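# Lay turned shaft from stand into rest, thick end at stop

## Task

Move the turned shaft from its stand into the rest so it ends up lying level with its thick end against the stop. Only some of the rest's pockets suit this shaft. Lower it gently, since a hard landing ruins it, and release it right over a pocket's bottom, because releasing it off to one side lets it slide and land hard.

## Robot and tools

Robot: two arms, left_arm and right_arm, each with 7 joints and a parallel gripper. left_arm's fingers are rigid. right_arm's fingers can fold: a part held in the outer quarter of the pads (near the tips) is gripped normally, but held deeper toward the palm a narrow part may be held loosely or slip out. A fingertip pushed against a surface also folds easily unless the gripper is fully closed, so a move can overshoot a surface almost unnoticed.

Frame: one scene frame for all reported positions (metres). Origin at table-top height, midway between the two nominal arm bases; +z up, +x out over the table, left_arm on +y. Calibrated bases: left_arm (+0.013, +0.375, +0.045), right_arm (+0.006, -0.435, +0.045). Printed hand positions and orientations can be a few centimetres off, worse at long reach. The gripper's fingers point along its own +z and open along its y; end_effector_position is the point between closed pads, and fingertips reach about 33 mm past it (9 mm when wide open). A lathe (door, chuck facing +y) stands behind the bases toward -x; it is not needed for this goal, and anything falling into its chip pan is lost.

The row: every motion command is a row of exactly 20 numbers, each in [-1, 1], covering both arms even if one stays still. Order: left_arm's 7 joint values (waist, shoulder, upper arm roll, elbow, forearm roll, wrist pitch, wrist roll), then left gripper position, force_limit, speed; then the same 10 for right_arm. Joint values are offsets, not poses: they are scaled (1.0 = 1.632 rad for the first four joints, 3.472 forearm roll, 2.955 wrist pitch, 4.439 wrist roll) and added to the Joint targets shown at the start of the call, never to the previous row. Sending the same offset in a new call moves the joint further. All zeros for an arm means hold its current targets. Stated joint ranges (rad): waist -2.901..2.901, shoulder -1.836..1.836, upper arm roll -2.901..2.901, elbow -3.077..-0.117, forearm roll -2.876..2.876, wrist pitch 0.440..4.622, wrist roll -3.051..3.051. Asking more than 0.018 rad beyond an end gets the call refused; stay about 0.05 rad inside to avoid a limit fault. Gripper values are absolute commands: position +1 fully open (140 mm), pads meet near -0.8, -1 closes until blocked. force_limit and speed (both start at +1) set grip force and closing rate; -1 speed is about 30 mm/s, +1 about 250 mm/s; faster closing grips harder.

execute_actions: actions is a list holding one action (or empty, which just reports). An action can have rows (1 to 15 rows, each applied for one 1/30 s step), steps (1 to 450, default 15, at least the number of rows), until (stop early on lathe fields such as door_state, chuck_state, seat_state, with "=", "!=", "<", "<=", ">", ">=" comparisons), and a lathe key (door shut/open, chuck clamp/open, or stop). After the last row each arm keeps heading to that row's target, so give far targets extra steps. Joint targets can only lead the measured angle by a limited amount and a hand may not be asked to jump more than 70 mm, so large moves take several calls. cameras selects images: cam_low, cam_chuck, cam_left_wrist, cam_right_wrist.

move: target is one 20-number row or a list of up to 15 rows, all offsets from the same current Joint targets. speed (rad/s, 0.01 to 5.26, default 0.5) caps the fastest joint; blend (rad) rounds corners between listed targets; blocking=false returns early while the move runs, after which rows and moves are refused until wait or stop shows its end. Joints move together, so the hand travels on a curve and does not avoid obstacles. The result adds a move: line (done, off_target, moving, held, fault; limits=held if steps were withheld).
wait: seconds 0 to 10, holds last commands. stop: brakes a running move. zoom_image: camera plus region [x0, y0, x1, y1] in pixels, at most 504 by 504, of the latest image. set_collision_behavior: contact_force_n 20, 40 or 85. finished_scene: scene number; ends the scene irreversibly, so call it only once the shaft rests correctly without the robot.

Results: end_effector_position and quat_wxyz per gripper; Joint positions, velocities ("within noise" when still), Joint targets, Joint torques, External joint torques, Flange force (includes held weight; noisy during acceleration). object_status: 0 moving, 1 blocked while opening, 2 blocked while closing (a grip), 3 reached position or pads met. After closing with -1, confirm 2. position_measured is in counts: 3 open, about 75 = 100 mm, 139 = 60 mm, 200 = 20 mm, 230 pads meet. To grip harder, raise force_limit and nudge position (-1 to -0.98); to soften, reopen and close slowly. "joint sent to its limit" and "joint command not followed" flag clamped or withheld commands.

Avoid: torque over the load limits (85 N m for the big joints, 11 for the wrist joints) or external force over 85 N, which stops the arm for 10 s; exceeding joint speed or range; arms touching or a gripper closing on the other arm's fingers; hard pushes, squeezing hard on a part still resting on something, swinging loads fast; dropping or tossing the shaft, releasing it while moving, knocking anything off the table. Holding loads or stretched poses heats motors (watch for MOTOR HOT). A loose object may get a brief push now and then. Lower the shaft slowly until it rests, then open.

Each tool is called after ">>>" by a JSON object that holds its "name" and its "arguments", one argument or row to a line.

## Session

Same task. Good.

>>> {"name": "execute_actions", "arguments": {
  "actions": []
}}

>>> {"name": "zoom_image", "arguments": {
  "camera": "cam_low",
  "region": [70, 205, 290, 315]
}}

Scene clock: 0.00 s.
left_arm: end_effector_position=(+0.3423, +0.0997, +0.3444) position_measured=3 object_status=3 end_effector_quat_wxyz=(+0.302, +0.075, +0.941, +0.135) | right_arm: end_effector_position=(+0.6268, -0.4947, +0.2190) position_measured=3 object_status=3 end_effector_quat_wxyz=(+0.164, -0.021, +0.938, +0.303)
Joint positions: left_arm=[-1.058 -0.561 -0.034 -2.566 0.723 1.989 0.316] | right_arm=[-0.289 0.236 -0.061 -2.024 0.882 2.129 0.615]
Joint velocities: within noise
Joint torques (N m): no reading
External joint torques (N m): no reading
Flange force (N): no reading
Joint targets: left_arm=[-1.058 -0.561 -0.034 -2.566 0.723 1.989 0.316] | right_arm=[-0.289 0.236 -0.061 -2.024 0.882 2.129 0.615]
Tool commands: left_gripper/position=+1.0 left_gripper/force_limit=+1.0 left_gripper/speed=+1.0 right_gripper/position=+1.0 right_gripper/force_limit=+1.0 right_gripper/speed=+1.0
lathe: door_state=shut chuck_state=open seat_state=open
camera_calibration:
cam_left_wrist: T_world_to_cam=[[0.0599, 0.954759, 0.291286, -0.205263], [0.553352, -0.274629, 0.786371, -0.431992], [0.830791, 0.11408, -0.544768, 0.0354171], [0, 0, 0, 1]] pos_world=[0.221915, 0.0732982, 0.418791]
cam_right_wrist: T_world_to_cam=[[-0.130148, 0.824273, 0.551032, 0.37822], [0.777783, -0.259798, 0.572328, -0.739853], [0.614911, 0.503071, -0.607293, 0.13796], [0, 0, 0, 1]] pos_world=[0.539837, -0.573372, 0.298809]

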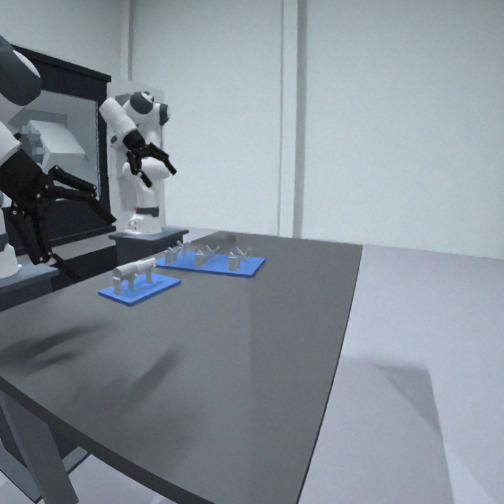

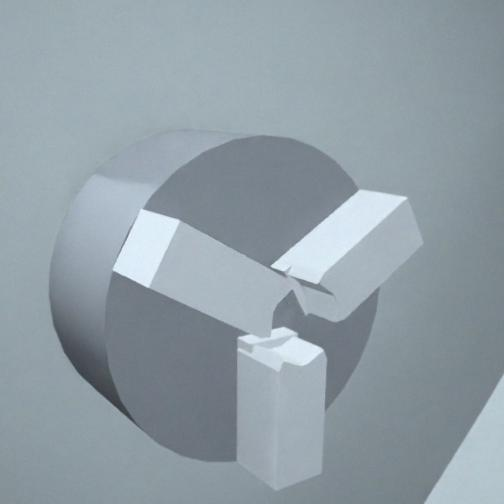

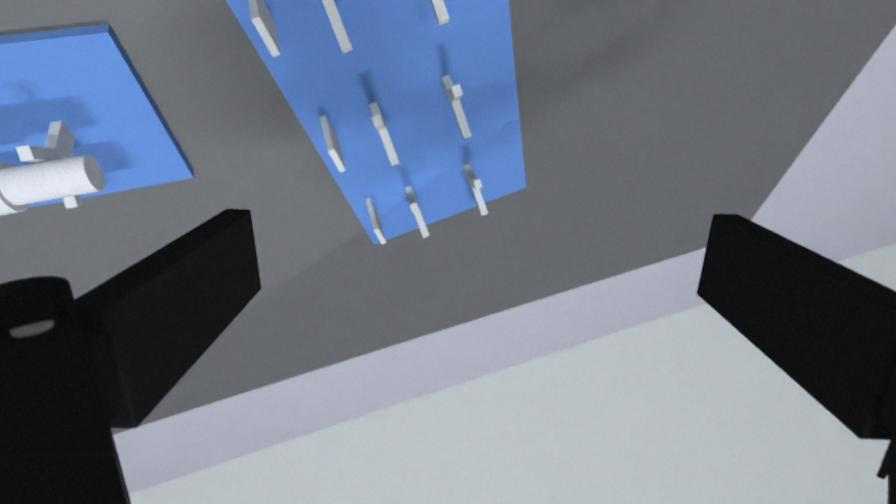

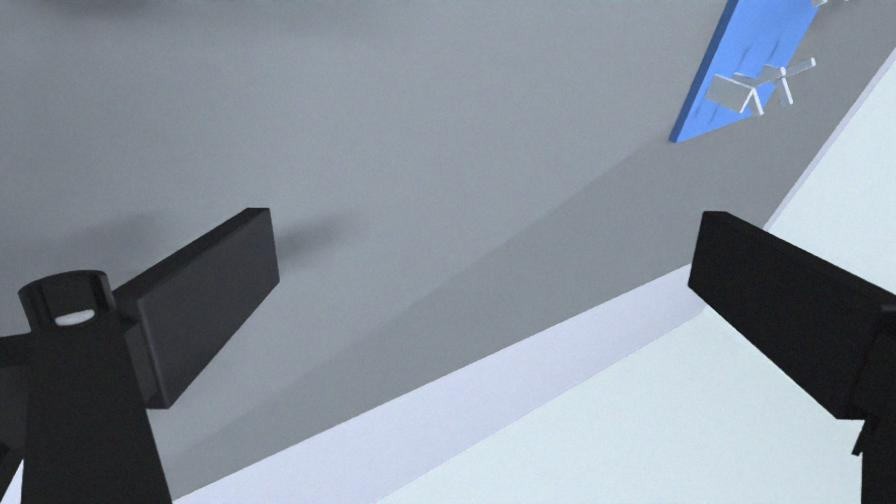

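Scaled by 2.291.

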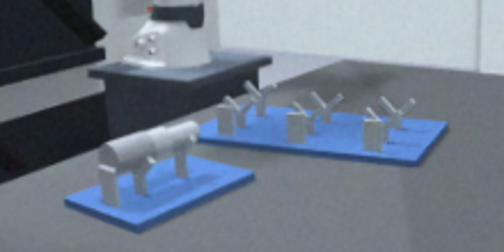

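>>> {"name": "move", "arguments": {
  "target": [0.4216,0.4375,0.0208,0.4363,-0.2082,0.0064,0.5211,1,1,-1,-0.3425,-0.2898,0.0374,-0.0827,-0.2540,-0.07,0.2154,1,1,1],
  "cameras": ["cam_left_wrist","cam_low"]
}}

>>> {"name": "zoom_image", "arguments": {
  "camera": "cam_left_wrist",
  "region": [150, 0, 500, 270]
}}

>>> {"name": "zoom_image", "arguments": {
  "camera": "cam_left_wrist",
  "region": [400, 0, 750, 270]
}}

>>> {"name": "zoom_image", "arguments": {
  "camera": "cam_low",
  "region": [150, 235, 270, 285]
}}

>>> {"name": "zoom_image", "arguments": {
  "camera": "cam_low",
  "region": [90, 240, 190, 310]
}}

Scene clock: 6.60 s.
left_arm: end_effector_position=(+0.5692, +0.1504, +0.2730) position_measured=3 object_status=3 end_effector_quat_wxyz=(+0.000, +0.660, +0.752, +0.002) | right_arm: end_effector_position=(+0.3180, -0.8053, +0.3314) position_measured=3 object_status=3 end_effector_quat_wxyz=(+0.002, +0.420, +0.907, +0.001)
Joint positions: left_arm=[-0.371 0.151 0 -1.854 0.004 2.006 2.624] | right_arm=[-0.847 -0.235 -0.001 -2.158 0.003 1.926 1.565]
Joint velocities: left_arm=[-0.001 -0.001 0 0 -0.001 -0.001 0.006] | right_arm=[-0.001 0 -0.001 0 0 -0.001 0.005]
Joint torques (N m): left_arm=[0.23 -35.28 0.22 24.16 0.48 2.63 0.31] | right_arm=[-0.83 -23.41 0.2 24.06 0.43 2.1 0.18]
External joint torques (N m): left_arm=[0.3 2.07 0.13 -0.28 -0.36 0.16 0.31] | right_arm=[-0.79 0.76 0.45 -0.61 -0.34 -0.36 0.18]
Flange force (N): left_arm=[-1.6 4.8 2.3] | right_arm=[-0.5 0.1 0.7]
Joint targets: left_arm=[-0.370 0.153 0.000 -1.853 0.001 2.008 2.630] | right_arm=[-0.848 -0.237 0.000 -2.159 0.000 1.922 1.571]
lathe: door_state=shut chuck_state=open seat_state=open
move: done
camera_calibration:
cam_left_wrist: T_world_to_cam=[[0.991053, 0.133406, -0.00403856, -0.572407], [0.126706, -0.930904, 0.342583, -0.0247806], [0.0419432, -0.340029, -0.939479, 0.42716], [0, 0, 0, 1]] pos_world=[0.552509, 0.198541, 0.407486]
Images, in order (width x height): cam_low 504x504, cam_left_wrist 896x504.

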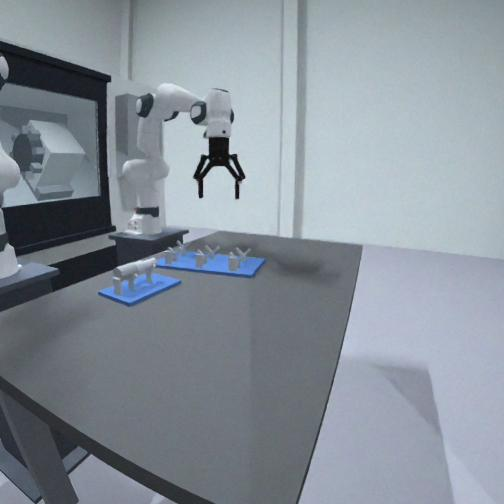

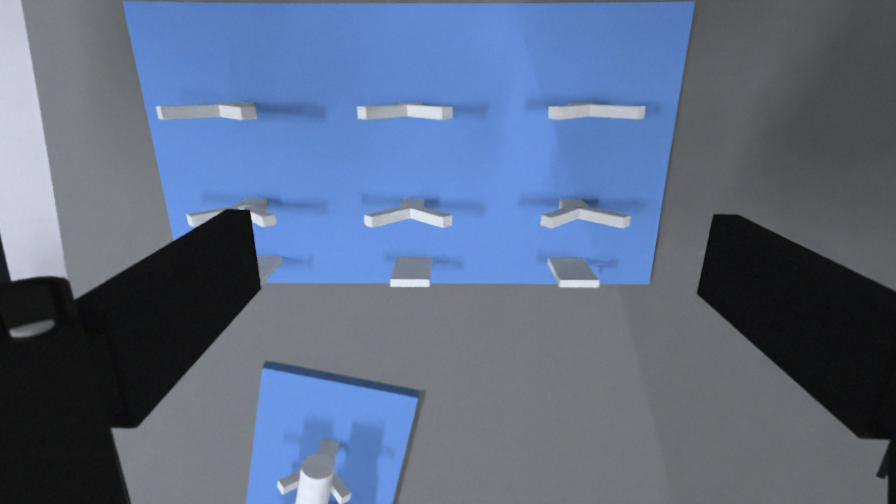

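Scaled by 1.440.

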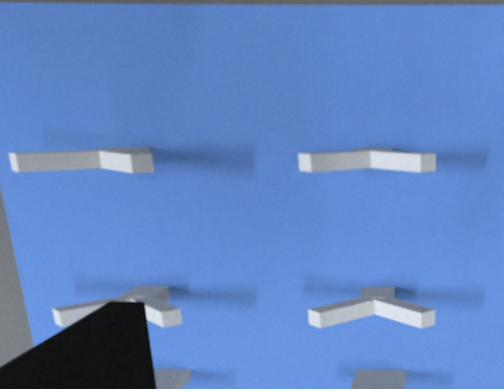

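Scaled by 1.440.

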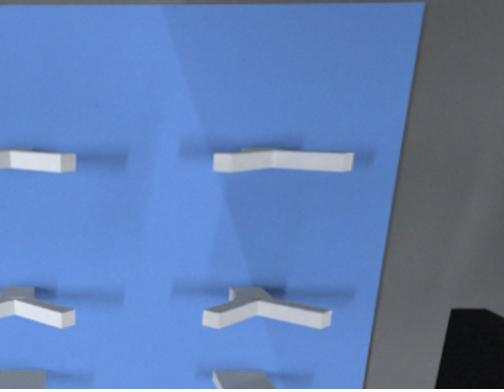

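Scaled by 4.200.

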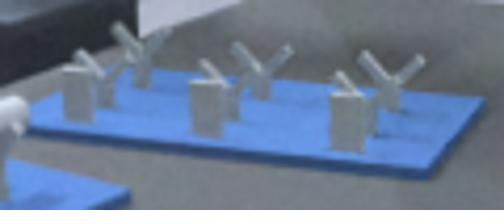

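Scaled by 5.040.

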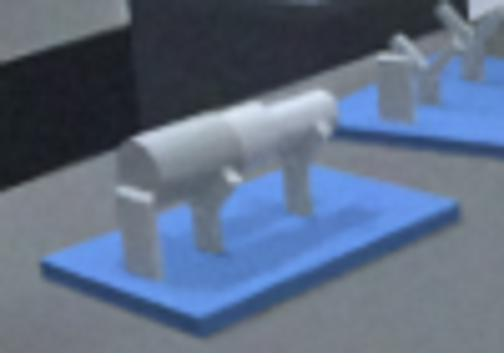

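>>> {"name": "move", "arguments": {
  "target": [-0.2573,0.1725,0,0.2623,-0.0003,-0.0503,-0.0658,1,1,-1,0,0,0,0,0,0,0,1,1,1],
  "cameras": ["cam_left_wrist"]
}}

>>> {"name": "zoom_image", "arguments": {
  "camera": "cam_left_wrist",
  "region": [300, 80, 600, 380]
}}

Scene clock: 9.07 s.
left_arm: end_effector_position=(+0.4887, -0.1212, +0.2823) position_measured=3 object_status=3 end_effector_quat_wxyz=(+0.001, +0.710, +0.704, +0.001) | right_arm: end_effector_position=(+0.3179, -0.8052, +0.3313) position_measured=3 object_status=3 end_effector_quat_wxyz=(+0.002, +0.421, +0.907, +0.001)
Joint positions: left_arm=[-0.791 0.433 -0.002 -1.426 0.003 1.861 2.343] | right_arm=[-0.847 -0.235 -0.001 -2.159 0.003 1.926 1.566]
Joint velocities: left_arm=[-0.001 0.001 0.002 0.001 -0.001 -0.001 -0.007] | right_arm=[within noise]
Joint torques (N m): left_arm=[0.39 -44.1 0.77 24.49 0.71 2.11 -0.16] | right_arm=[-0.81 -23.45 0.18 24.1 0.47 2.14 0.15]
External joint torques (N m): left_arm=[0.34 2.29 0.33 -0.25 -0.16 -0.35 -0.16] | right_arm=[-0.84 0.56 0.36 -0.48 -0.3 -0.31 0.15]
Flange force (N): left_arm=[-5.3 5.6 0.4] | right_arm=[-0.2 -0.1 0.5]
Joint targets: left_arm=[-0.790 0.435 0.000 -1.425 -0.001 1.859 2.338] | right_arm=[-0.848 -0.237 0.000 -2.159 0.000 1.922 1.571]
lathe: door_state=shut chuck_state=open seat_state=open
move: done
camera_calibration:
cam_left_wrist: T_world_to_cam=[[0.999977, -0.00583378, -0.00352131, -0.477663], [-0.00425566, -0.93826, 0.345906, -0.208397], [-0.00532184, -0.345883, -0.938263, 0.369077], [0, 0, 0, 1]] pos_world=[0.478729, -0.07066, 0.416695]
Images, in order (width x height): cam_left_wrist 896x504.

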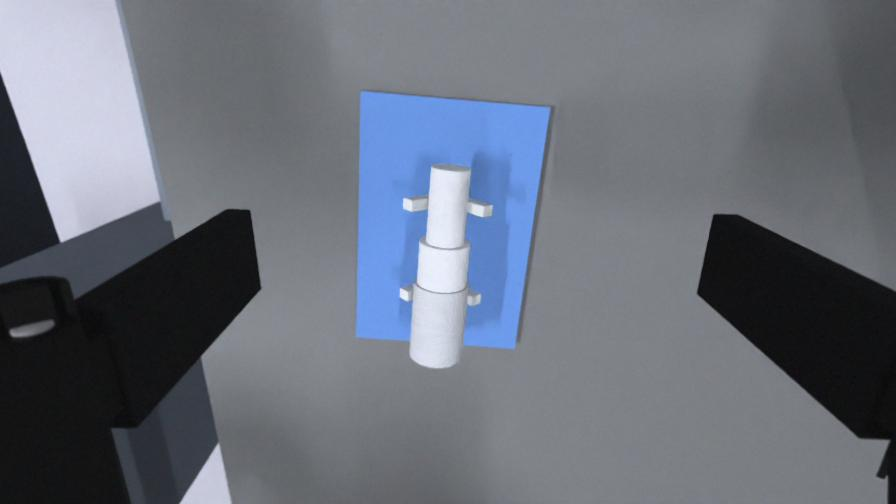

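Scaled by 1.680.

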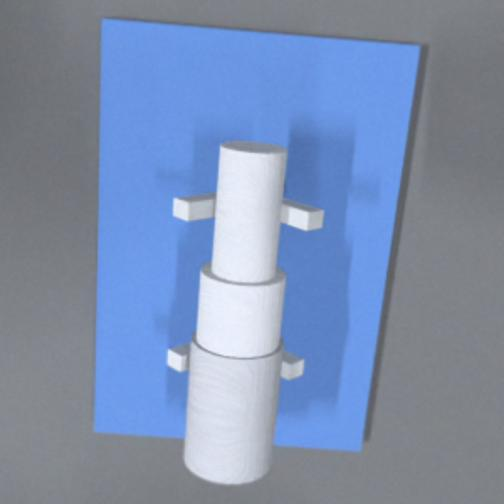

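>>> {"name": "move", "arguments": {
  "target": [
    [0.3039,-0.3597,0,-0.3952,0,0.02,0.059,1,1,-1,0,0,0,0,0,0,0,1,1,1],
    [0.3039,-0.3597,0,-0.3952,0,0.02,0.059,1,1,-1,1,0,0,0,0,0,0,1,1,1],
    [0.3039,-0.3597,0,-0.3952,0,0.02,0.059,1,1,-1,1,0.2506,0,-0.2145,0,0.4937,0,1,1,1]
  ],
  "speed": 0.8,
  "blend": 0.1,
  "cameras": ["cam_right_wrist","cam_low"]
}}

>>> {"name": "zoom_image", "arguments": {
  "camera": "cam_right_wrist",
  "region": [560, 0, 820, 200]
}}

>>> {"name": "zoom_image", "arguments": {
  "camera": "cam_right_wrist",
  "region": [420, 100, 620, 300]
}}

>>> {"name": "zoom_image", "arguments": {
  "camera": "cam_right_wrist",
  "region": [330, 180, 510, 330]
}}

Scene clock: 15.23 s.
left_arm: end_effector_position=(+0.4992, +0.2206, +0.3310) position_measured=3 object_status=3 end_effector_quat_wxyz=(-0.001, +0.619, +0.786, +0.001) | right_arm: end_effector_position=(+0.4782, +0.0139, +0.1809) position_measured=3 object_status=3 end_effector_quat_wxyz=(+0.317, -0.349, +0.873, +0.126)
Joint positions: left_arm=[-0.295 -0.15 0.001 -2.069 0.002 1.917 2.596] | right_arm=[0.782 0.171 0.002 -2.509 0.003 3.376 1.566]
Joint velocities: left_arm=[within noise] | right_arm=[0.001 0.001 0 0 0.001 0.004 0]
Joint torques (N m): left_arm=[0.37 -26.12 -0.59 23.94 0.81 2.6 0.2] | right_arm=[-0.11 -30.16 0.07 18.09 0.17 3.81 0.11]
External joint torques (N m): left_arm=[0.38 1.09 -0.42 -0.81 -0.06 0.12 0.2] | right_arm=[-0.07 1.79 -0.06 -0.29 -0.19 0.32 0.13]
Flange force (N): left_arm=[-0.1 0.6 2.5] | right_arm=[0.0 0.0 0.0]
Joint targets: left_arm=[-0.294 -0.152 0.000 -2.070 -0.001 1.918 2.600] | right_arm=[0.784 0.172 0.000 -2.509 0.000 3.381 1.571]
lathe: door_state=shut chuck_state=open seat_state=open
move: done
camera_calibration:
cam_right_wrist: T_world_to_cam=[[-0.679489, 0.733602, -0.0110843, 0.326331], [0.351878, 0.339105, 0.872462, -0.329347], [0.643798, 0.588928, -0.488557, -0.0861133], [0, 0, 0, 1]] pos_world=[0.393068, -0.0769989, 0.248889]
Images, in order (width x height): cam_low 504x504, cam_right_wrist 896x504.

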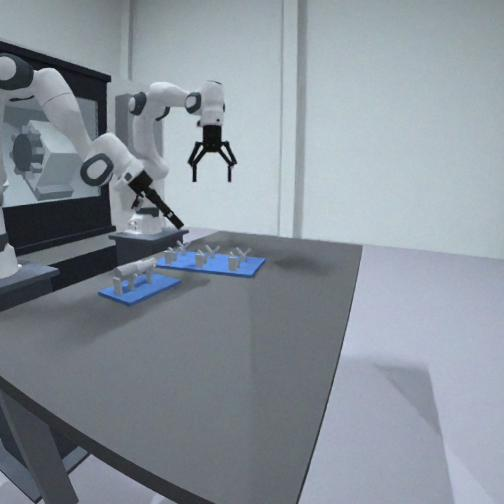

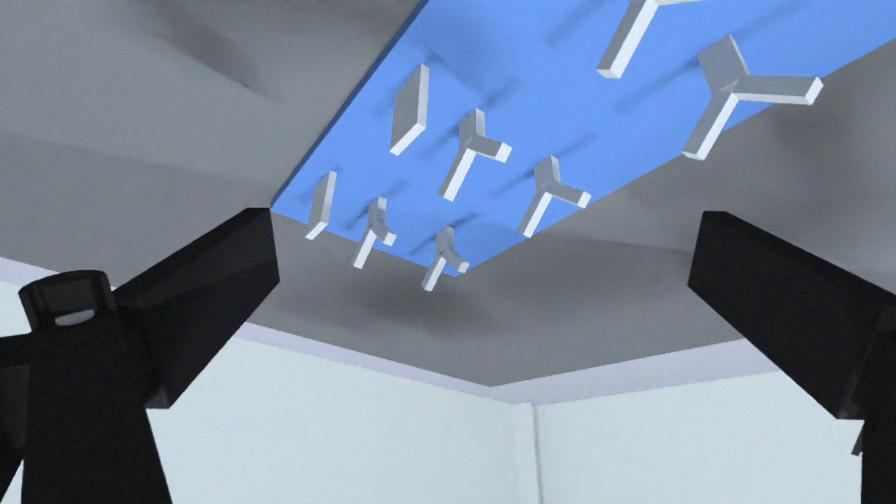

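Scaled by 1.938.

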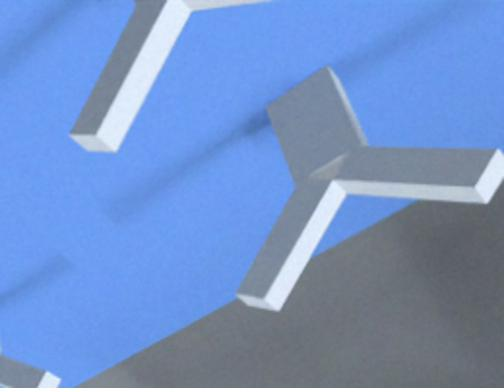

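Scaled by 2.520.

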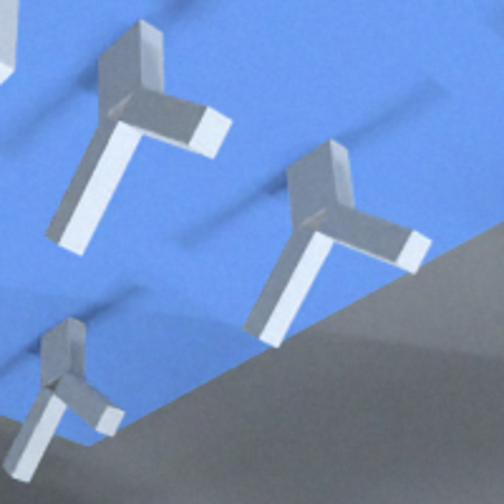

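Scaled by 2.800.

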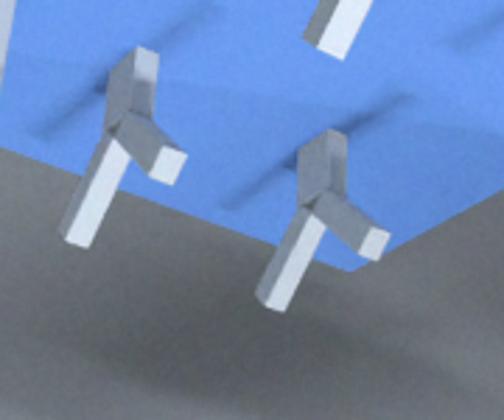

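>>> {"name": "move", "arguments": {
  "target": [
    [0,0,0,0,0,0,0,1,1,-1,0,-0.2506,0,0.2145,0,-0.4937,0,1,1,1],
    [0,0,0,0,0,0,0,1,1,-1,-1,-0.2506,0,0.2145,0,-0.4937,0,1,1,1],
    [-0.3648,0.5154,0,0.5207,0.0003,-0.0029,-0.0626,1,1,-1,-1,-0.2506,0,0.2145,0,-0.4937,0,1,1,1]
  ],
  "speed": 0.8,
  "blend": 0.1,
  "cameras": ["cam_left_wrist"]
}}

Scene clock: 22.33 s.
left_arm: end_effector_position=(+0.4710, -0.2087, +0.2005) position_measured=3 object_status=3 end_effector_quat_wxyz=(+0.000, +0.739, +0.674, +0.001) | right_arm: end_effector_position=(+0.3176, -0.8051, +0.3311) position_measured=3 object_status=3 end_effector_quat_wxyz=(+0.002, +0.421, +0.907, +0.001)
Joint positions: left_arm=[-0.89 0.69 -0.001 -1.221 0.002 1.912 2.327] | right_arm=[-0.847 -0.235 -0.001 -2.159 0.003 1.926 1.566]
Joint velocities: left_arm=[0.001 -0.001 0.001 0 -0.001 -0.001 -0.009] | right_arm=[within noise]
Joint torques (N m): left_arm=[0.18 -50.73 1 24.36 0.84 2.11 -0.23] | right_arm=[-0.83 -23.05 0.12 24.32 0.64 2.13 0.14]
External joint torques (N m): left_arm=[0.18 2.28 0.38 -0.43 -0.01 -0.36 -0.23] | right_arm=[-0.97 1.09 0.18 -0.32 -0.14 -0.32 0.14]
Flange force (N): left_arm=[-5.8 5.5 1.2] | right_arm=[-2.4 -0.4 0.3]
Joint targets: left_arm=[-0.889 0.689 0.000 -1.220 0.001 1.910 2.322] | right_arm=[-0.848 -0.237 0.000 -2.159 0.000 1.922 1.571]
lathe: door_state=shut chuck_state=open seat_state=open
move: done
camera_calibration:
cam_left_wrist: T_world_to_cam=[[0.996084, -0.0882325, -0.00554545, -0.475846], [-0.0809109, -0.935112, 0.344991, -0.225345], [-0.035625, -0.343191, -0.93859, 0.276895], [0, 0, 0, 1]] pos_world=[0.465615, -0.15768, 0.334994]
Images, in order (width x height): cam_left_wrist 896x504.

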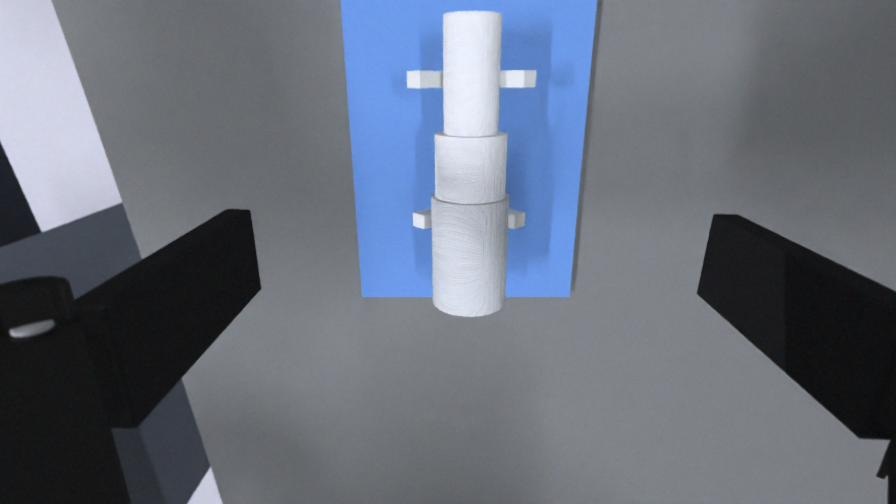

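>>> {"name": "move", "arguments": {
  "target": [
    [0.0035,0.0352,0,-0.0675,-0.0003,0.0564,0.0013,1,1,-1,0,0,0,0,0,0,0,1,1,1],
    [0.0035,0.0715,0,-0.0787,-0.0003,0.0826,0.0013,1,1,-1,0,0,0,0,0,0,0,1,1,1]
  ],
  "speed": 0.2,
  "blend": 0.03,
  "cameras": ["cam_left_wrist"]
}}

Scene clock: 24.67 s.
left_arm: end_effector_position=(+0.4706, -0.2027, +0.0751) position_measured=3 object_status=3 end_effector_quat_wxyz=(-0.002, +0.737, +0.676, +0.001) | right_arm: end_effector_position=(+0.3176, -0.8051, +0.3311) position_measured=3 object_status=3 end_effector_quat_wxyz=(+0.001, +0.421, +0.907, +0.001)
Joint positions: left_arm=[-0.885 0.807 -0.001 -1.35 0.002 2.151 2.326] | right_arm=[-0.847 -0.235 -0.001 -2.159 0.003 1.926 1.566]
Joint velocities: left_arm=[0 0.002 0.001 -0.001 0.001 0.004 0.001] | right_arm=[within noise]
Joint torques (N m): left_arm=[0.75 -51.95 1.11 23.11 0.71 2.69 0.04] | right_arm=[-0.78 -23.07 0.17 24.31 0.64 2.13 0.12]
External joint torques (N m): left_arm=[0.87 2.28 0.5 -0.59 -0.04 0.24 0.04] | right_arm=[-0.86 0.93 0.3 -0.24 -0.13 -0.32 0.12]
Flange force (N): left_arm=[-2.0 3.5 3.7] | right_arm=[-2.1 -0.2 0.1]
Joint targets: left_arm=[-0.884 0.805 0.000 -1.349 -0.001 2.154 2.328] | right_arm=[-0.848 -0.237 0.000 -2.159 0.000 1.922 1.571]
lathe: door_state=shut chuck_state=open seat_state=open
move: done
camera_calibration:
cam_left_wrist: T_world_to_cam=[[0.996554, -0.0824306, -0.00925522, -0.474233], [-0.0743185, -0.936851, 0.341741, -0.179697], [-0.0368407, -0.339875, -0.939749, 0.162562], [0, 0, 0, 1]] pos_world=[0.465233, -0.15219, 0.209788]
Images, in order (width x height): cam_left_wrist 896x504.

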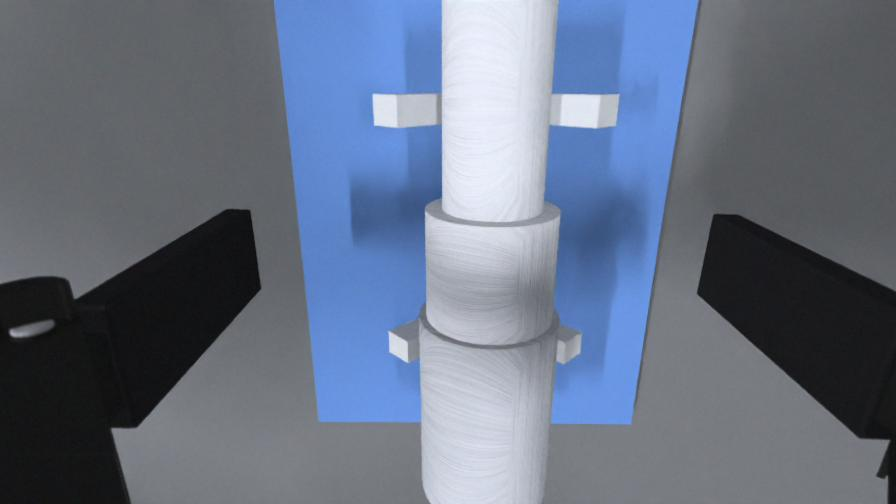

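>>> {"name": "move", "arguments": {
  "target": [0.0012,0.0017,0,0.0043,0,-0.0014,0,1,1,-1,0,0,0,0,0,0,0,1,1,1],
  "cameras": []
}}

>>> {"name": "execute_actions", "arguments": {
  "actions": [
    {"rows":[[0,0,0,0,0,0,0,-1,1,-1,0,0,0,0,0,0,0,1,1,1]],"steps":200}
  ],
  "cameras": ["cam_left_wrist"]
}}

Scene clock: 25.53 s.
left_arm: end_effector_position=(+0.4736, -0.2043, +0.0781) position_measured=3 object_status=3 end_effector_quat_wxyz=(+0.001, +0.736, +0.677, +0.000) | right_arm: end_effector_position=(+0.3175, -0.8051, +0.3311) position_measured=3 object_status=3 end_effector_quat_wxyz=(+0.001, +0.421, +0.907, +0.001)
Joint positions: left_arm=[-0.883 0.807 -0.001 -1.343 0.002 2.152 2.326] | right_arm=[-0.847 -0.235 -0.001 -2.159 0.003 1.926 1.566]
Joint velocities: within noise
Joint torques (N m): left_arm=[0.7 -51.86 1.12 23.53 0.71 2.12 0.04] | right_arm=[-0.78 -23.03 0.18 24.37 0.66 2.14 0.11]
External joint torques (N m): left_arm=[0.57 2.28 0.34 -0.14 -0.04 -0.33 0.04] | right_arm=[-0.94 1.13 0.22 -0.3 -0.12 -0.32 0.11]
Flange force (N): left_arm=[-5.6 6.5 2.8] | right_arm=[-2.6 -0.3 0.3]
Joint targets: left_arm=[-0.882 0.808 0.000 -1.342 -0.001 2.150 2.328] | right_arm=[-0.848 -0.237 0.000 -2.159 0.000 1.922 1.571]
lathe: door_state=shut chuck_state=open seat_state=open
move: done
No camera images: "cameras" was empty.

Scene clock: 32.40 s.
left_arm: end_effector_position=(+0.4730, -0.2043, +0.0782) position_measured=176 object_status=2 end_effector_quat_wxyz=(+0.000, +0.736, +0.677, +0.000) | right_arm: end_effector_position=(+0.3175, -0.8051, +0.3311) position_measured=3 object_status=3 end_effector_quat_wxyz=(+0.001, +0.421, +0.907, +0.001)
Joint positions: left_arm=[-0.883 0.807 -0.002 -1.342 0.002 2.149 2.326] | right_arm=[-0.847 -0.235 -0.001 -2.159 0.003 1.926 1.566]
Joint velocities: within noise
Joint torques (N m): left_arm=[0.78 -51.51 1.57 23.1 0.89 2.44 0.15] | right_arm=[-0.79 -23.02 0.13 24.31 0.64 2.17 0.12]
External joint torques (N m): left_arm=[0.79 2.87 0.9 -0.7 0.14 -0.03 0.15] | right_arm=[-0.79 1.15 0.34 -0.36 -0.13 -0.29 0.12]
Flange force (N): left_arm=[-3.6 5.2 4.2] | right_arm=[-2.4 0.0 0.5]
Joint targets: left_arm=[-0.882 0.808 0.000 -1.342 -0.001 2.150 2.328] | right_arm=[-0.848 -0.237 0.000 -2.159 0.000 1.922 1.571]
lathe: door_state=shut chuck_state=open seat_state=open
camera_calibration:
cam_left_wrist: T_world_to_cam=[[0.996741, -0.080425, -0.00622973, -0.476709], [-0.073315, -0.935416, 0.345865, -0.182569], [-0.0336435, -0.344281, -0.938264, 0.162452], [0, 0, 0, 1]] pos_world=[0.467236, -0.153188, 0.212597]
Images, in order (width x height): cam_left_wrist 896x504.

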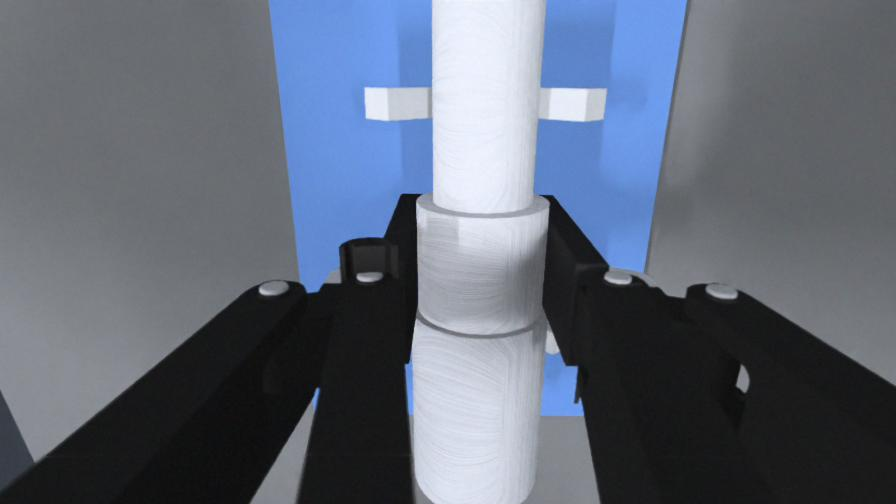

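>>> {"name": "move", "arguments": {
  "target": [
    [0,-0.012,0,0.0037,0,-0.0088,0,-1,1,-1,0,0,0,0,0,0,0,1,1,1],
    [0,-0.0803,0,0.0647,0,-0.0798,0,-1,1,-1,0,0,0,0,0,0,0,1,1,1],
    [0.1857,-0.5484,0,-0.6808,0.0003,0.0778,0.0189,-1,1,-1,0,0,0,0,0,0,0,1,1,1]
  ],
  "speed": [0.03,0.15,0.3],
  "blend": [0,0.05,0],
  "cameras": ["cam_left_wrist","cam_low"]
}}

>>> {"name": "zoom_image", "arguments": {
  "camera": "cam_low",
  "region": [140, 200, 220, 280]
}}

Scene clock: 39.97 s.
left_arm: end_effector_position=(+0.4024, +0.1111, +0.1626) position_measured=176 object_status=2 end_effector_quat_wxyz=(+0.000, +0.657, +0.754, +0.001) | right_arm: end_effector_position=(+0.3175, -0.8050, +0.3311) position_measured=3 object_status=3 end_effector_quat_wxyz=(+0.001, +0.421, +0.907, +0.001)
Joint positions: left_arm=[-0.58 -0.081 -0.001 -2.455 0.002 2.374 2.407] | right_arm=[-0.847 -0.235 -0.001 -2.159 0.003 1.926 1.566]
Joint velocities: left_arm=[0 0.001 -0.002 -0.002 0.002 0.003 0.003] | right_arm=[within noise]
Joint torques (N m): left_arm=[0.7 -27.56 -0.14 22.41 0.57 3.06 0.19] | right_arm=[-0.84 -23.02 0.05 24.3 0.65 2.19 0.13]
External joint torques (N m): left_arm=[0.62 -0.91 -0.15 0.77 -0.06 0.61 0.19] | right_arm=[-0.9 1.07 0.2 -0.33 -0.13 -0.26 0.12]
Flange force (N): left_arm=[0.8 0.3 -0.7] | right_arm=[-2.3 -0.3 0.5]
Joint targets: left_arm=[-0.579 -0.087 0.000 -2.453 0.001 2.380 2.411] | right_arm=[-0.848 -0.237 0.000 -2.159 0.000 1.922 1.571]
lathe: door_state=shut chuck_state=open seat_state=open
move: done
camera_calibration:
cam_left_wrist: T_world_to_cam=[[0.989955, 0.141286, -0.00530997, -0.402524], [0.134423, -0.928898, 0.345079, -0.00610041], [0.0438223, -0.342326, -0.938559, 0.31647], [0, 0, 0, 1]] pos_world=[0.385432, 0.15954, 0.296994]
Images, in order (width x height): cam_low 504x504, cam_left_wrist 896x504.

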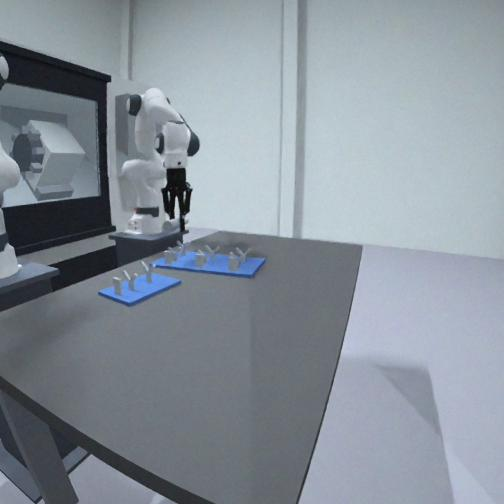

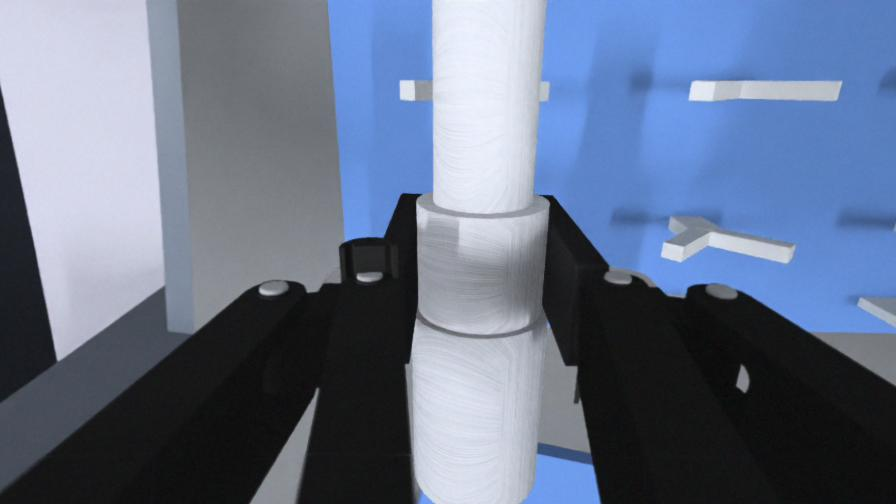

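Scaled by 6.300.

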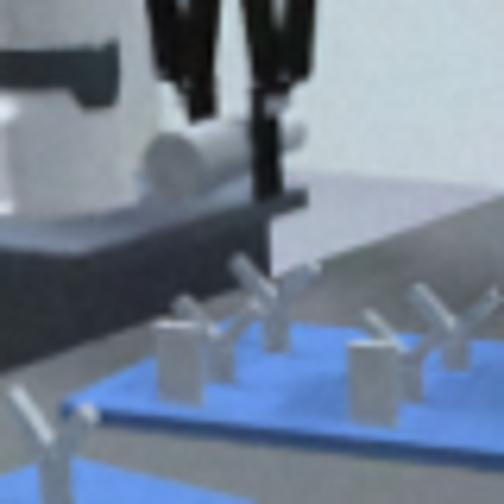

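>>> {"name": "move", "arguments": {
  "target": [0,0.0983,0,-0.0253,0,0.0683,0,-1,1,-1,0,0,0,0,0,0,0,1,1,1],
  "speed": 0.08,
  "cameras": ["cam_left_wrist","cam_low"]
}}

>>> {"name": "zoom_image", "arguments": {
  "camera": "cam_low",
  "region": [150, 220, 210, 280]
}}

Scene clock: 43.27 s.
left_arm: end_effector_position=(+0.4034, +0.1102, +0.0904) position_measured=176 object_status=2 end_effector_quat_wxyz=(+0.002, +0.657, +0.754, +0.001) | right_arm: end_effector_position=(+0.3175, -0.8050, +0.3311) position_measured=3 object_status=3 end_effector_quat_wxyz=(+0.001, +0.421, +0.907, +0.001)
Joint positions: left_arm=[-0.58 0.075 -0.001 -2.496 0.002 2.576 2.408] | right_arm=[-0.847 -0.235 -0.001 -2.159 0.003 1.926 1.566]
Joint velocities: left_arm=[-0.001 0.002 0 -0.001 0.001 0.005 0] | right_arm=[within noise]
Joint torques (N m): left_arm=[0.7 -29.43 0.09 19.95 0.41 2.98 0.2] | right_arm=[-0.78 -22.99 0.12 24.33 0.65 2.17 0.19]
External joint torques (N m): left_arm=[0.69 -0.01 0 0.89 -0.07 0.51 0.2] | right_arm=[-0.79 1.19 0.32 -0.36 -0.12 -0.29 0.19]
Flange force (N): left_arm=[-0.7 2.7 1.1] | right_arm=[-2.5 0.0 0.6]
Joint targets: left_arm=[-0.579 0.074 0.000 -2.494 0.001 2.582 2.411] | right_arm=[-0.848 -0.237 0.000 -2.159 0.000 1.922 1.571]
lathe: door_state=shut chuck_state=open seat_state=open
move: done
camera_calibration:
cam_left_wrist: T_world_to_cam=[[0.990149, 0.139996, -0.00257796, -0.404007], [0.132133, -0.928128, 0.348022, 0.0183926], [0.0463289, -0.344934, -0.937483, 0.247623], [0, 0, 0, 1]] pos_world=[0.386125, 0.159044, 0.2247]
Images, in order (width x height): cam_low 504x504, cam_left_wrist 896x504.

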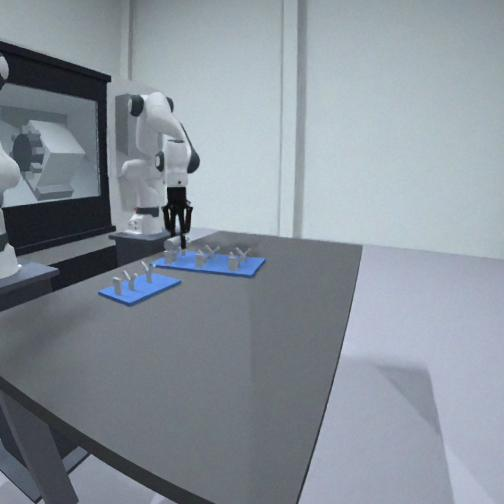

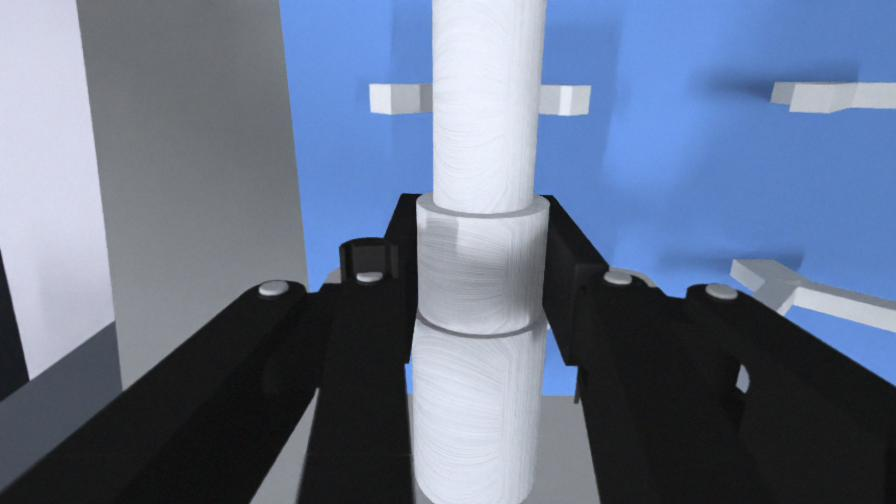

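Scaled by 8.400.

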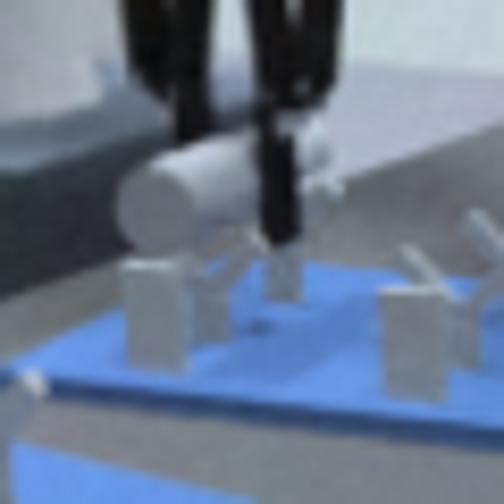

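>>> {"name": "move", "arguments": {
  "target": [-0.0007,0.0085,0,-0.0034,0,0.0067,0,-1,1,-1,0,0,0,0,0,0,0,1,1,1],
  "speed": 0.02,
  "cameras": ["cam_left_wrist","cam_low"]
}}

>>> {"name": "zoom_image", "arguments": {
  "camera": "cam_low",
  "region": [150, 220, 210, 280]
}}

Scene clock: 44.73 s.
left_arm: end_effector_position=(+0.4027, +0.1106, +0.0839) position_measured=176 object_status=2 end_effector_quat_wxyz=(+0.003, +0.657, +0.754, +0.001) | right_arm: end_effector_position=(+0.3175, -0.8050, +0.3311) position_measured=3 object_status=3 end_effector_quat_wxyz=(+0.001, +0.421, +0.907, +0.001)
Joint positions: left_arm=[-0.58 0.089 -0.001 -2.501 0.002 2.596 2.408] | right_arm=[-0.847 -0.235 -0.001 -2.159 0.003 1.926 1.566]
Joint velocities: left_arm=[0 0 0 -0.001 0 0.004 0.001] | right_arm=[within noise]
Joint torques (N m): left_arm=[0.08 -29.48 0.15 19.46 0.39 3.13 0.15] | right_arm=[-0.78 -23.04 0.11 24.32 0.64 2.17 0.08]
External joint torques (N m): left_arm=[0.17 0.31 0.14 0.54 -0.08 0.63 0.15] | right_arm=[-0.84 0.98 0.25 -0.28 -0.13 -0.28 0.08]
Flange force (N): left_arm=[-0.8 1.9 2.4] | right_arm=[-2.1 -0.3 0.3]
Joint targets: left_arm=[-0.580 0.087 0.000 -2.500 0.001 2.601 2.411] | right_arm=[-0.848 -0.237 0.000 -2.159 0.000 1.922 1.571]
lathe: door_state=shut chuck_state=open seat_state=open
move: done
camera_calibration:
cam_left_wrist: T_world_to_cam=[[0.990155, 0.139962, -0.00190005, -0.403446], [0.131838, -0.92795, 0.348609, 0.0212168], [0.0470287, -0.345427, -0.937266, 0.241408], [0, 0, 0, 1]] pos_world=[0.385324, 0.159544, 0.218101]
Images, in order (width x height): cam_low 504x504, cam_left_wrist 896x504.

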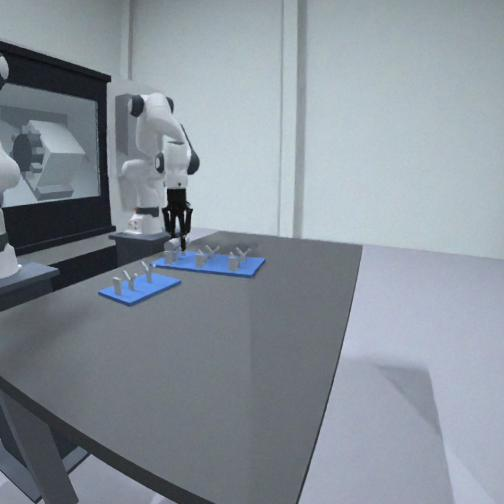

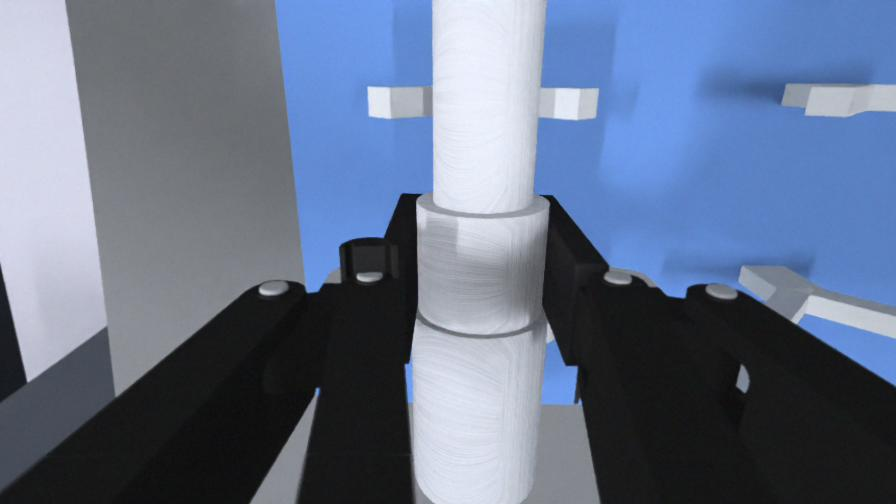

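Scaled by 8.400.

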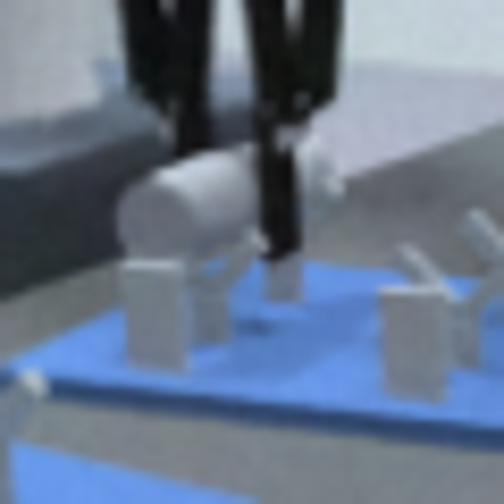

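>>> {"name": "move", "arguments": {
  "target": [-0.0005,0.0031,0,-0.0023,0,0.003,0,-1,1,-1,0,0,0,0,0,0,0,1,1,1],
  "speed": 0.01,
  "cameras": ["cam_left_wrist"]
}}

Scene clock: 45.97 s.
left_arm: end_effector_position=(+0.4021, +0.1111, +0.0810) position_measured=176 object_status=2 end_effector_quat_wxyz=(+0.003, +0.657, +0.754, +0.001) | right_arm: end_effector_position=(+0.3175, -0.8050, +0.3311) position_measured=3 object_status=3 end_effector_quat_wxyz=(+0.001, +0.421, +0.907, +0.001)
Joint positions: left_arm=[-0.58 0.094 -0.001 -2.505 0.002 2.605 2.408] | right_arm=[-0.847 -0.235 -0.001 -2.159 0.003 1.926 1.566]
Joint velocities: within noise
Joint torques (N m): left_arm=[0.1 -29.49 0.1 19.34 0.4 2.99 0.16] | right_arm=[-0.79 -23.05 0.11 24.32 0.66 2.18 0.13]
External joint torques (N m): left_arm=[0.06 0.38 -0.02 0.55 -0.07 0.5 0.16] | right_arm=[-0.76 0.96 0.34 -0.25 -0.11 -0.27 0.13]
Flange force (N): left_arm=[-1.2 1.9 2.2] | right_arm=[-2.1 0.0 0.3]
Joint targets: left_arm=[-0.580 0.093 0.000 -2.504 0.001 2.610 2.411] | right_arm=[-0.848 -0.237 0.000 -2.159 0.000 1.922 1.571]
lathe: door_state=shut chuck_state=open seat_state=open
move: done
camera_calibration:
cam_left_wrist: T_world_to_cam=[[0.99016, 0.139928, -0.00170601, -0.402867], [0.131728, -0.927878, 0.34884, 0.0227651], [0.0472297, -0.345633, -0.937181, 0.238833], [0, 0, 0, 1]] pos_world=[0.384624, 0.160044, 0.215201]
Images, in order (width x height): cam_left_wrist 896x504.

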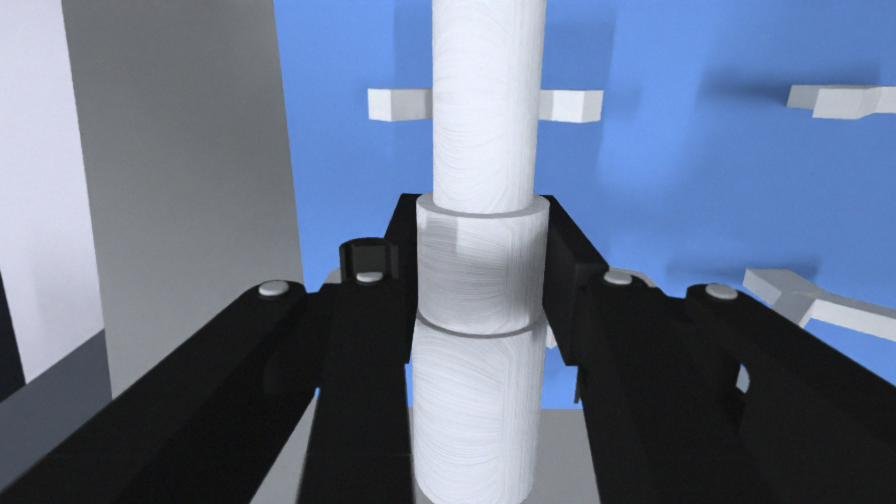

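>>> {"name": "move", "arguments": {
  "target": [
    [0,0.0027,0,-0.0006,0,0.0018,0,-1,1,-1,0,0,0,0,0,0,0,1,1,1],
    [-0.0029,0.0056,0,0.0034,0,0.0012,-0.0011,-1,1,-1,0,0,0,0,0,0,0,1,1,1]
  ],
  "speed": 0.01,
  "cameras": ["cam_left_wrist","cam_low"]
}}

>>> {"name": "zoom_image", "arguments": {
  "camera": "cam_low",
  "region": [155, 230, 195, 270]
}}

Scene clock: 47.53 s.
left_arm: end_effector_position=(+0.4018, +0.1096, +0.0782) position_measured=176 object_status=2 end_effector_quat_wxyz=(+0.002, +0.658, +0.753, +0.001) | right_arm: end_effector_position=(+0.3175, -0.8050, +0.3311) position_measured=3 object_status=3 end_effector_quat_wxyz=(+0.001, +0.421, +0.907, +0.001)
Joint positions: left_arm=[-0.583 0.103 -0.001 -2.503 0.002 2.61 2.408] | right_arm=[-0.847 -0.235 -0.001 -2.159 0.003 1.926 1.566]
Joint velocities: within noise
Joint torques (N m): left_arm=[-0.77 -29.59 -0.07 20.07 0.3 2.94 -0.02] | right_arm=[-0.77 -23.02 0.1 24.33 0.66 2.19 0.15]
External joint torques (N m): left_arm=[-0.84 0.39 -0.24 1.45 -0.16 0.47 -0.02] | right_arm=[-0.78 1.15 0.3 -0.35 -0.11 -0.27 0.15]
Flange force (N): left_arm=[-4.5 3.1 2.0] | right_arm=[-2.4 0.0 0.6]
Joint targets: left_arm=[-0.585 0.102 0.000 -2.498 0.001 2.614 2.407] | right_arm=[-0.848 -0.237 0.000 -2.159 0.000 1.922 1.571]
lathe: door_state=shut chuck_state=open seat_state=open
move: done
camera_calibration:
cam_left_wrist: T_world_to_cam=[[0.990553, 0.137106, -0.00258778, -0.402171], [0.129419, -0.928444, 0.348199, 0.0234661], [0.0453375, -0.345245, -0.937417, 0.236407], [0, 0, 0, 1]] pos_world=[0.384617, 0.158545, 0.2124]
Images, in order (width x height): cam_low 504x504, cam_left_wrist 896x504.

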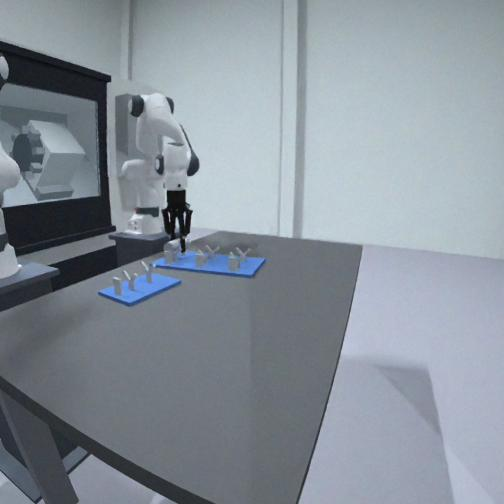

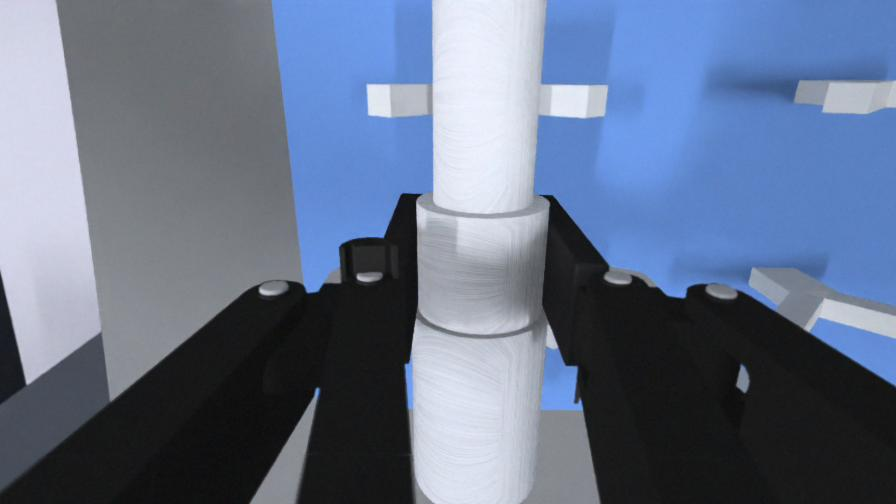

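Scaled by 12.600.

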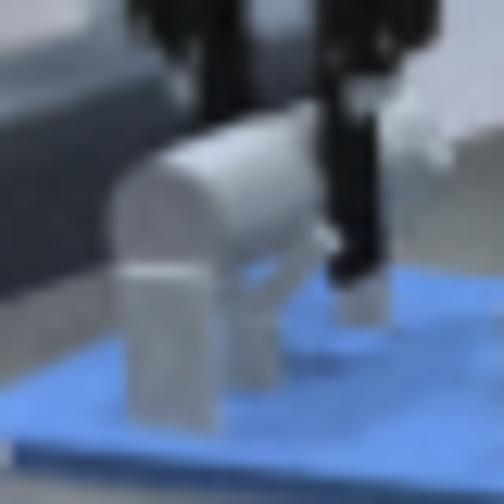

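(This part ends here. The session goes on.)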